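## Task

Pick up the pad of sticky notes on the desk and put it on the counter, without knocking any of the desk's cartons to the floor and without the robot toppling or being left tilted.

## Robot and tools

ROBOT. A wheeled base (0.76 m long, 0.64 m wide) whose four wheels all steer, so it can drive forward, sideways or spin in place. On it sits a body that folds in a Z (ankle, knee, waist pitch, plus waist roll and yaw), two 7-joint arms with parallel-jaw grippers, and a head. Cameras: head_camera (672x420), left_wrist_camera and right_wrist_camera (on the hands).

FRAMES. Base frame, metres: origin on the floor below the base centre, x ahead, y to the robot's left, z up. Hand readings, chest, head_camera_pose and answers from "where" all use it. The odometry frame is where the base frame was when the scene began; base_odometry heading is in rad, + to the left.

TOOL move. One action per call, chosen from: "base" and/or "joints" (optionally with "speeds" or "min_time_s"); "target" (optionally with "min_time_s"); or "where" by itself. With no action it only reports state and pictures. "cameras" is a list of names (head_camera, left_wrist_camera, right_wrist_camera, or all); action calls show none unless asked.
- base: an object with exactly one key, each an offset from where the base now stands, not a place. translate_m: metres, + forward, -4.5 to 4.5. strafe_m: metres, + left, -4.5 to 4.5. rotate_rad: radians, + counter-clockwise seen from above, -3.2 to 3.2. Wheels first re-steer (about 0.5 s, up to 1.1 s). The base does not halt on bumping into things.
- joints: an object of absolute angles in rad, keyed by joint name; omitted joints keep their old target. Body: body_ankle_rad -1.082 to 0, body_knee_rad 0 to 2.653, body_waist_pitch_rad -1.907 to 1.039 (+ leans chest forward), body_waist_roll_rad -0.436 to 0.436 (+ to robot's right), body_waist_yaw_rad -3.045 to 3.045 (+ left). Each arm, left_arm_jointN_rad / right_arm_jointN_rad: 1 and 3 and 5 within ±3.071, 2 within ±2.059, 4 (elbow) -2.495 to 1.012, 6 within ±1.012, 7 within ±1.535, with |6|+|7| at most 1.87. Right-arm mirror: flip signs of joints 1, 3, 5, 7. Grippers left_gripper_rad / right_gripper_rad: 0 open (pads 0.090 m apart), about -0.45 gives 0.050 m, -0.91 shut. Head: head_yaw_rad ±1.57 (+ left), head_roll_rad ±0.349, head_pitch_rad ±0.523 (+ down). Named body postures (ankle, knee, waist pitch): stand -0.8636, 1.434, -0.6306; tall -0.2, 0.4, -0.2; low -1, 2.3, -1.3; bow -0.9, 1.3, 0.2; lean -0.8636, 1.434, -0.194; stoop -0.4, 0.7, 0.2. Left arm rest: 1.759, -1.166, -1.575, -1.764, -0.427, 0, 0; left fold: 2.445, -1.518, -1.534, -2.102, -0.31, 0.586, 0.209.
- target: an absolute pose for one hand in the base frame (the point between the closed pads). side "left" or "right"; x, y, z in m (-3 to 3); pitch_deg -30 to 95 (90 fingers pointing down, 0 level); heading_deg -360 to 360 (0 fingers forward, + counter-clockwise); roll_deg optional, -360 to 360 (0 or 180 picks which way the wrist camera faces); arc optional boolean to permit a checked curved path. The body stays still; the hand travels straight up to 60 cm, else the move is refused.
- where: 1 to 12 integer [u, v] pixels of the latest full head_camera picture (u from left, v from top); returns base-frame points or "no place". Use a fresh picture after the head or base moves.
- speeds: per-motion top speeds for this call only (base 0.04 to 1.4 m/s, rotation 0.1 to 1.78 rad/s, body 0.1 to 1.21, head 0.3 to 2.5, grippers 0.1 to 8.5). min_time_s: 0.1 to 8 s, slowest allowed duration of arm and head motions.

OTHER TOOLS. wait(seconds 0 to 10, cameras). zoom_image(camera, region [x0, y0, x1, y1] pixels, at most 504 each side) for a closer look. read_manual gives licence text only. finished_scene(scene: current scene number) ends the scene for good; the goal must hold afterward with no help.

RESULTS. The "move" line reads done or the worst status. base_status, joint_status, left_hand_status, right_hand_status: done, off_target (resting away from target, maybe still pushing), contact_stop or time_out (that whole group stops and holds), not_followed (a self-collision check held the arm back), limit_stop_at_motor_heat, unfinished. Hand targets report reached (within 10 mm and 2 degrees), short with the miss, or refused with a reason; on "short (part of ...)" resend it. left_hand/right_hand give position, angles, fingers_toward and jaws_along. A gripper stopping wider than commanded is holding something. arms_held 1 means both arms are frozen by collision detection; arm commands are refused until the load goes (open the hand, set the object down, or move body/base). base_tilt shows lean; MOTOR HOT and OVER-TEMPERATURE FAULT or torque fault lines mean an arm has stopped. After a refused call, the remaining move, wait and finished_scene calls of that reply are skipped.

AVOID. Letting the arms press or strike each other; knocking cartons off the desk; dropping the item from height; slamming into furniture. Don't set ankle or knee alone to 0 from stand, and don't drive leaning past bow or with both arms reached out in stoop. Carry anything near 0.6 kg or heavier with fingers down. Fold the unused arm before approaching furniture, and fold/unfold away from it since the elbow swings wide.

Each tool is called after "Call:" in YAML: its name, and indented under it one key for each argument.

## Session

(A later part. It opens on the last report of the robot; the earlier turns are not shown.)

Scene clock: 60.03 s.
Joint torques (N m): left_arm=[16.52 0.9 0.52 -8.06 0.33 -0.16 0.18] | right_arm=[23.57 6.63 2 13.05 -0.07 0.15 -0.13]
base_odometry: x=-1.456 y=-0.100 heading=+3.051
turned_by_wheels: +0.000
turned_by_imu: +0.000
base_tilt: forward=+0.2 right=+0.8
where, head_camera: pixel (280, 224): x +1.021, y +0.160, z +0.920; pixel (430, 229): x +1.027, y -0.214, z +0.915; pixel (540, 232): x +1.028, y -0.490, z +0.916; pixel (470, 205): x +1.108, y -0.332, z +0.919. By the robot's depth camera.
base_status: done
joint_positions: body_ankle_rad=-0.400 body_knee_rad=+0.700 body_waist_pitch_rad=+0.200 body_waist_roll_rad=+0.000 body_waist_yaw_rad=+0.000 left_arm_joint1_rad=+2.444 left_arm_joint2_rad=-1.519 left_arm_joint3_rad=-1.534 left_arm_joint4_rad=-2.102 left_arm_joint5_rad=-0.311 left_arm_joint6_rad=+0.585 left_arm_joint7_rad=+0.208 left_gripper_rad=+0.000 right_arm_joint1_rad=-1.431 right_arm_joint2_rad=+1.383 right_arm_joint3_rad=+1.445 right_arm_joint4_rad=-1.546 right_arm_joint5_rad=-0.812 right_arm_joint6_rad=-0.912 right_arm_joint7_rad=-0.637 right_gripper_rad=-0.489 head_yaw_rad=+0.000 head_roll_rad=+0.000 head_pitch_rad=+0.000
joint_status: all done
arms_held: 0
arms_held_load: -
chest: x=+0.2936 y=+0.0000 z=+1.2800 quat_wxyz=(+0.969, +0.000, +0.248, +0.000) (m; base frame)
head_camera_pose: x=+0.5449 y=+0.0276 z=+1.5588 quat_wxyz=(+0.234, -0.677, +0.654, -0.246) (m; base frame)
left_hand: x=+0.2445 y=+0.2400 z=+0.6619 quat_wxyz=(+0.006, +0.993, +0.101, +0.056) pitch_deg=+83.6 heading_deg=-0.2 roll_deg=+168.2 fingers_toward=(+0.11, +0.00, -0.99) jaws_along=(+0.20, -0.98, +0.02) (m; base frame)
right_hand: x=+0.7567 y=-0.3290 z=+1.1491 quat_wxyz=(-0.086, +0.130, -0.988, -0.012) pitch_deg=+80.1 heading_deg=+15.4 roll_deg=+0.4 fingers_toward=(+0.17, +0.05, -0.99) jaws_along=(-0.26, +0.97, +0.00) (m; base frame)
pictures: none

Call:
move:
  base: {"translate_m":0.43}
  speeds: {"translate_m":0.35}

Call:
move:
  target: {"side":"right","x":0.76,"y":-0.329,"z":0.96,"pitch_deg":80,"heading_deg":15,"roll_deg":0,"arc":true}
  cameras: ["right_wrist_camera"]

Call:
move:
  target: {"side":"right","x":0.76,"y":-0.329,"z":0.938,"pitch_deg":80,"heading_deg":15,"roll_deg":0,"arc":true}
  cameras: ["right_wrist_camera"]

Scene clock: 64.60 s.
Joint torques (N m): left_arm=[16.83 1.18 0.57 -8.02 0.46 -0.09 0.24] | right_arm=[24.32 6.34 1.85 13.01 -0.05 0.21 -0.08]
move: done
base_odometry: x=-1.884 y=-0.063 heading=+3.052
turned_by_wheels: +0.001
turned_by_imu: +0.000
base_tilt: forward=+0.2 right=+0.8
base_status: done
joint_positions: body_ankle_rad=-0.400 body_knee_rad=+0.700 body_waist_pitch_rad=+0.200 body_waist_roll_rad=+0.000 body_waist_yaw_rad=+0.000 left_arm_joint1_rad=+2.444 left_arm_joint2_rad=-1.519 left_arm_joint3_rad=-1.534 left_arm_joint4_rad=-2.102 left_arm_joint5_rad=-0.311 left_arm_joint6_rad=+0.585 left_arm_joint7_rad=+0.208 left_gripper_rad=+0.000 right_arm_joint1_rad=-1.431 right_arm_joint2_rad=+1.383 right_arm_joint3_rad=+1.445 right_arm_joint4_rad=-1.546 right_arm_joint5_rad=-0.812 right_arm_joint6_rad=-0.912 right_arm_joint7_rad=-0.637 right_gripper_rad=-0.489 head_yaw_rad=+0.000 head_roll_rad=+0.000 head_pitch_rad=+0.000
joint_status: not commanded
arms_held: 0
arms_held_load: -
chest: x=+0.2937 y=+0.0000 z=+1.2800 quat_wxyz=(+0.969, +0.000, +0.248, +0.000) (m; base frame)
head_camera_pose: x=+0.5450 y=+0.0276 z=+1.5587 quat_wxyz=(+0.234, -0.677, +0.654, -0.246) (m; base frame)
left_hand: x=+0.2449 y=+0.2399 z=+0.6619 quat_wxyz=(+0.006, +0.993, +0.101, +0.056) pitch_deg=+83.5 heading_deg=-0.2 roll_deg=+168.2 fingers_toward=(+0.11, +0.00, -0.99) jaws_along=(+0.20, -0.98, +0.02) (m; base frame)
right_hand: x=+0.7567 y=-0.3290 z=+1.1489 quat_wxyz=(-0.085, +0.130, -0.988, -0.012) pitch_deg=+80.1 heading_deg=+15.4 roll_deg=+0.4 fingers_toward=(+0.17, +0.05, -0.99) jaws_along=(-0.26, +0.97, +0.00) (m; base frame)
pictures: none

Scene clock: 66.33 s.
Joint torques (N m): left_arm=[16.81 1.19 0.47 -7.93 0.34 -0.12 0.29] | right_arm=[27.05 4.57 1.63 10.06 0.66 0.51 0.22]
move: done
base_odometry: x=-1.884 y=-0.063 heading=+3.052
turned_by_wheels: +0.000
turned_by_imu: +0.000
base_tilt: forward=+0.3 right=+0.9
base_status: not commanded
joint_positions: body_ankle_rad=-0.400 body_knee_rad=+0.700 body_waist_pitch_rad=+0.200 body_waist_roll_rad=+0.000 body_waist_yaw_rad=+0.000 left_arm_joint1_rad=+2.444 left_arm_joint2_rad=-1.519 left_arm_joint3_rad=-1.534 left_arm_joint4_rad=-2.102 left_arm_joint5_rad=-0.311 left_arm_joint6_rad=+0.585 left_arm_joint7_rad=+0.208 left_gripper_rad=+0.000 right_arm_joint1_rad=-1.788 right_arm_joint2_rad=+1.351 right_arm_joint3_rad=+1.447 right_arm_joint4_rad=-1.681 right_arm_joint5_rad=-0.583 right_arm_joint6_rad=-0.489 right_arm_joint7_rad=-0.301 right_gripper_rad=-0.489 head_yaw_rad=+0.000 head_roll_rad=+0.000 head_pitch_rad=+0.000
joint_status: not commanded
arms_held: 0
arms_held_load: -
chest: x=+0.2937 y=+0.0000 z=+1.2800 quat_wxyz=(+0.969, +0.000, +0.248, +0.000) (m; base frame)
head_camera_pose: x=+0.5450 y=+0.0276 z=+1.5588 quat_wxyz=(+0.234, -0.677, +0.654, -0.246) (m; base frame)
left_hand: x=+0.2447 y=+0.2399 z=+0.6620 quat_wxyz=(+0.006, +0.993, +0.101, +0.056) pitch_deg=+83.6 heading_deg=-0.2 roll_deg=+168.2 fingers_toward=(+0.11, +0.00, -0.99) jaws_along=(+0.20, -0.98, +0.02) (m; base frame)
right_hand: x=+0.7594 y=-0.3291 z=+0.9601 quat_wxyz=(-0.086, +0.131, -0.988, -0.011) pitch_deg=+80.1 heading_deg=+14.8 roll_deg=-0.3 fingers_toward=(+0.17, +0.04, -0.99) jaws_along=(-0.26, +0.97, +0.00) (m; base frame)
right_hand_status: reached (straight line, to end with the hand's camera side forward, planned for 1.2 s): 1 mm and 0.1 deg off.
pictures: right_wrist_camera
camera_calibration:
right_wrist_camera: T_world_to_cam=[[0.277821, -0.960499, 0.0160097, -0.547368], [-0.896685, -0.253312, 0.363028, 0.255648], [-0.344633, -0.115213, -0.931641, 1.25652], [0, 0, 0, 1]] pos_world=[0.814344, -0.316221, 1.08658]

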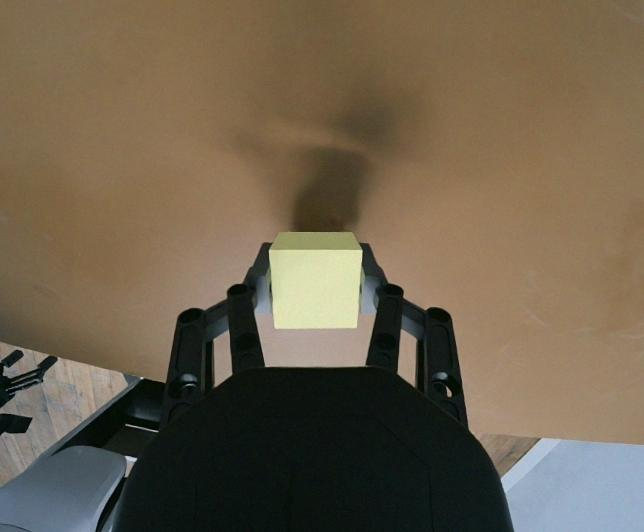

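Scene clock: 67.23 s.
Joint torques (N m): left_arm=[16.64 1.3 0.52 -7.92 0.36 -0.12 0.25] | right_arm=[24.57 3.97 1.89 8.72 0.75 0.68 0.15]
move: done
base_odometry: x=-1.884 y=-0.063 heading=+3.052
turned_by_wheels: +0.000
turned_by_imu: +0.000
base_tilt: forward=+0.2 right=+0.9
base_status: not commanded
joint_positions: body_ankle_rad=-0.400 body_knee_rad=+0.700 body_waist_pitch_rad=+0.200 body_waist_roll_rad=+0.000 body_waist_yaw_rad=+0.000 left_arm_joint1_rad=+2.444 left_arm_joint2_rad=-1.519 left_arm_joint3_rad=-1.534 left_arm_joint4_rad=-2.102 left_arm_joint5_rad=-0.311 left_arm_joint6_rad=+0.585 left_arm_joint7_rad=+0.208 left_gripper_rad=+0.000 right_arm_joint1_rad=-1.838 right_arm_joint2_rad=+1.346 right_arm_joint3_rad=+1.454 right_arm_joint4_rad=-1.671 right_arm_joint5_rad=-0.573 right_arm_joint6_rad=-0.447 right_arm_joint7_rad=-0.278 right_gripper_rad=-0.489 head_yaw_rad=+0.000 head_roll_rad=+0.000 head_pitch_rad=+0.000
joint_status: not commanded
arms_held: 0
arms_held_load: -
chest: x=+0.2937 y=+0.0000 z=+1.2800 quat_wxyz=(+0.969, +0.000, +0.248, +0.000) (m; base frame)
head_camera_pose: x=+0.5450 y=+0.0276 z=+1.5588 quat_wxyz=(+0.234, -0.677, +0.654, -0.246) (m; base frame)
left_hand: x=+0.2447 y=+0.2399 z=+0.6620 quat_wxyz=(+0.006, +0.993, +0.101, +0.056) pitch_deg=+83.6 heading_deg=-0.2 roll_deg=+168.2 fingers_toward=(+0.11, +0.00, -0.99) jaws_along=(+0.20, -0.98, +0.02) (m; base frame)
right_hand: x=+0.7618 y=-0.3295 z=+0.9412 quat_wxyz=(-0.089, +0.131, -0.987, -0.010) pitch_deg=+79.8 heading_deg=+13.9 roll_deg=-1.2 fingers_toward=(+0.17, +0.04, -0.98) jaws_along=(-0.26, +0.97, +0.00) (m; base frame)
right_hand_status: reached (straight line, to end with the hand's camera side forward, planned for 0.4 s): 4 mm and 0.3 deg off.
pictures: right_wrist_camera
camera_calibration:
right_wrist_camera: T_world_to_cam=[[0.277695, -0.960485, 0.0188031, -0.550667], [-0.898977, -0.252911, 0.357597, 0.271524], [-0.338711, -0.116206, -0.933687, 1.23676], [0, 0, 0, 1]] pos_world=[0.815915, -0.316516, 1.068]

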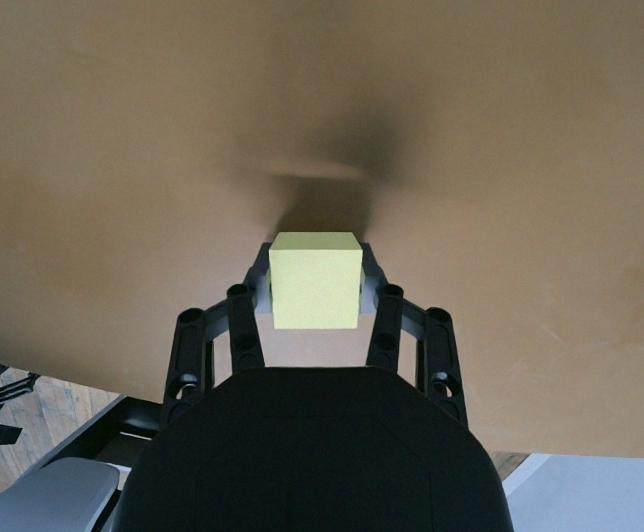

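Resting (hand held short, heading deflected). Release.

Call:
move:
  joints: {"right_gripper_rad":-0.15}

Call:
move:
  target: {"side":"right","x":0.76,"y":-0.329,"z":1.05,"pitch_deg":80,"heading_deg":15,"roll_deg":0,"arc":true}
  cameras: ["right_wrist_camera"]

Scene clock: 69.00 s.
Joint torques (N m): left_arm=[16.5 0.99 0.45 -7.93 0.39 -0.16 0.29] | right_arm=[27.08 3.65 1.52 9.16 0.57 0.44 0.13]
move: done
base_odometry: x=-1.884 y=-0.063 heading=+3.052
turned_by_wheels: +0.000
turned_by_imu: +0.000
base_tilt: forward=+0.2 right=+0.9
base_status: not commanded
joint_positions: body_ankle_rad=-0.400 body_knee_rad=+0.700 body_waist_pitch_rad=+0.200 body_waist_roll_rad=+0.000 body_waist_yaw_rad=+0.000 left_arm_joint1_rad=+2.444 left_arm_joint2_rad=-1.519 left_arm_joint3_rad=-1.534 left_arm_joint4_rad=-2.102 left_arm_joint5_rad=-0.311 left_arm_joint6_rad=+0.585 left_arm_joint7_rad=+0.208 left_gripper_rad=+0.000 right_arm_joint1_rad=-1.843 right_arm_joint2_rad=+1.345 right_arm_joint3_rad=+1.454 right_arm_joint4_rad=-1.672 right_arm_joint5_rad=-0.572 right_arm_joint6_rad=-0.447 right_arm_joint7_rad=-0.278 right_gripper_rad=-0.151 head_yaw_rad=+0.000 head_roll_rad=+0.000 head_pitch_rad=+0.000
joint_status: all done
arms_held: 0
arms_held_load: -
chest: x=+0.2937 y=+0.0000 z=+1.2800 quat_wxyz=(+0.969, +0.000, +0.248, +0.000) (m; base frame)
head_camera_pose: x=+0.5450 y=+0.0276 z=+1.5588 quat_wxyz=(+0.234, -0.677, +0.654, -0.246) (m; base frame)
left_hand: x=+0.2447 y=+0.2399 z=+0.6620 quat_wxyz=(+0.006, +0.993, +0.101, +0.056) pitch_deg=+83.6 heading_deg=-0.2 roll_deg=+168.2 fingers_toward=(+0.11, +0.00, -0.99) jaws_along=(+0.20, -0.98, +0.02) (m; base frame)
right_hand: x=+0.7602 y=-0.3292 z=+0.9389 quat_wxyz=(-0.087, +0.131, -0.988, -0.011) pitch_deg=+80.0 heading_deg=+14.5 roll_deg=-0.6 fingers_toward=(+0.17, +0.04, -0.98) jaws_along=(-0.26, +0.97, +0.00) (m; base frame)
pictures: none

Scene clock: 70.37 s.
Joint torques (N m): left_arm=[16.46 1.06 0.47 -8.02 0.36 -0.2 0.3] | right_arm=[26.79 6.8 1.36 11.22 -0.16 -0.04 -0.31]
move: done
base_odometry: x=-1.884 y=-0.063 heading=+3.052
turned_by_wheels: +0.000
turned_by_imu: +0.000
base_tilt: forward=+0.3 right=+0.9
base_status: not commanded
joint_positions: body_ankle_rad=-0.400 body_knee_rad=+0.700 body_waist_pitch_rad=+0.200 body_waist_roll_rad=+0.000 body_waist_yaw_rad=+0.000 left_arm_joint1_rad=+2.444 left_arm_joint2_rad=-1.519 left_arm_joint3_rad=-1.534 left_arm_joint4_rad=-2.102 left_arm_joint5_rad=-0.311 left_arm_joint6_rad=+0.585 left_arm_joint7_rad=+0.208 left_gripper_rad=+0.000 right_arm_joint1_rad=-1.591 right_arm_joint2_rad=+1.376 right_arm_joint3_rad=+1.430 right_arm_joint4_rad=-1.660 right_arm_joint5_rad=-0.647 right_arm_joint6_rad=-0.678 right_arm_joint7_rad=-0.427 right_gripper_rad=-0.150 head_yaw_rad=+0.000 head_roll_rad=+0.000 head_pitch_rad=+0.000
joint_status: not commanded
arms_held: 0
arms_held_load: -
chest: x=+0.2937 y=+0.0000 z=+1.2800 quat_wxyz=(+0.969, +0.000, +0.248, +0.000) (m; base frame)
head_camera_pose: x=+0.5450 y=+0.0276 z=+1.5587 quat_wxyz=(+0.234, -0.677, +0.654, -0.246) (m; base frame)
left_hand: x=+0.2446 y=+0.2400 z=+0.6620 quat_wxyz=(+0.006, +0.993, +0.101, +0.056) pitch_deg=+83.6 heading_deg=-0.2 roll_deg=+168.2 fingers_toward=(+0.11, +0.00, -0.99) jaws_along=(+0.20, -0.98, +0.02) (m; base frame)
right_hand: x=+0.7599 y=-0.3289 z=+1.0490 quat_wxyz=(-0.086, +0.129, -0.988, -0.012) pitch_deg=+80.0 heading_deg=+15.5 roll_deg=+0.6 fingers_toward=(+0.17, +0.05, -0.98) jaws_along=(-0.26, +0.97, +0.00) (m; base frame)
right_hand_status: reached (straight line, to end with the hand's camera side forward, planned for 0.9 s): 1 mm and 0.1 deg off.
pictures: right_wrist_camera
camera_calibration:
right_wrist_camera: T_world_to_cam=[[0.275079, -0.96133, 0.0132714, -0.543995], [-0.897761, -0.251901, 0.361345, 0.226821], [-0.344029, -0.111313, -0.932338, 1.34106], [0, 0, 0, 1]] pos_world=[0.814637, -0.316545, 1.17558]

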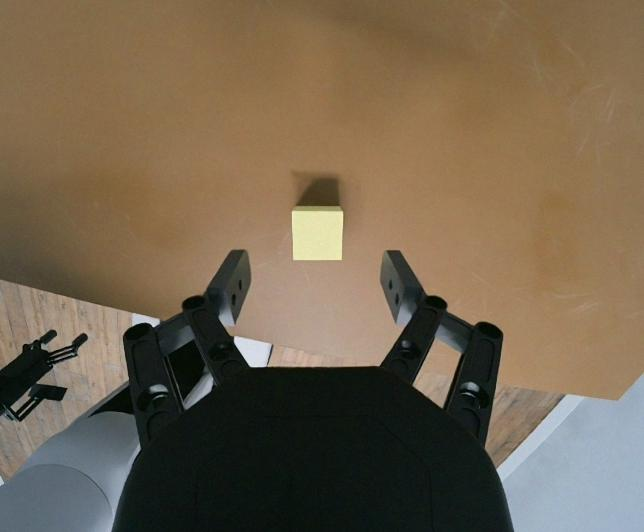

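Call:
finished_scene:
  scene: 3

The scene is finished: the task was done.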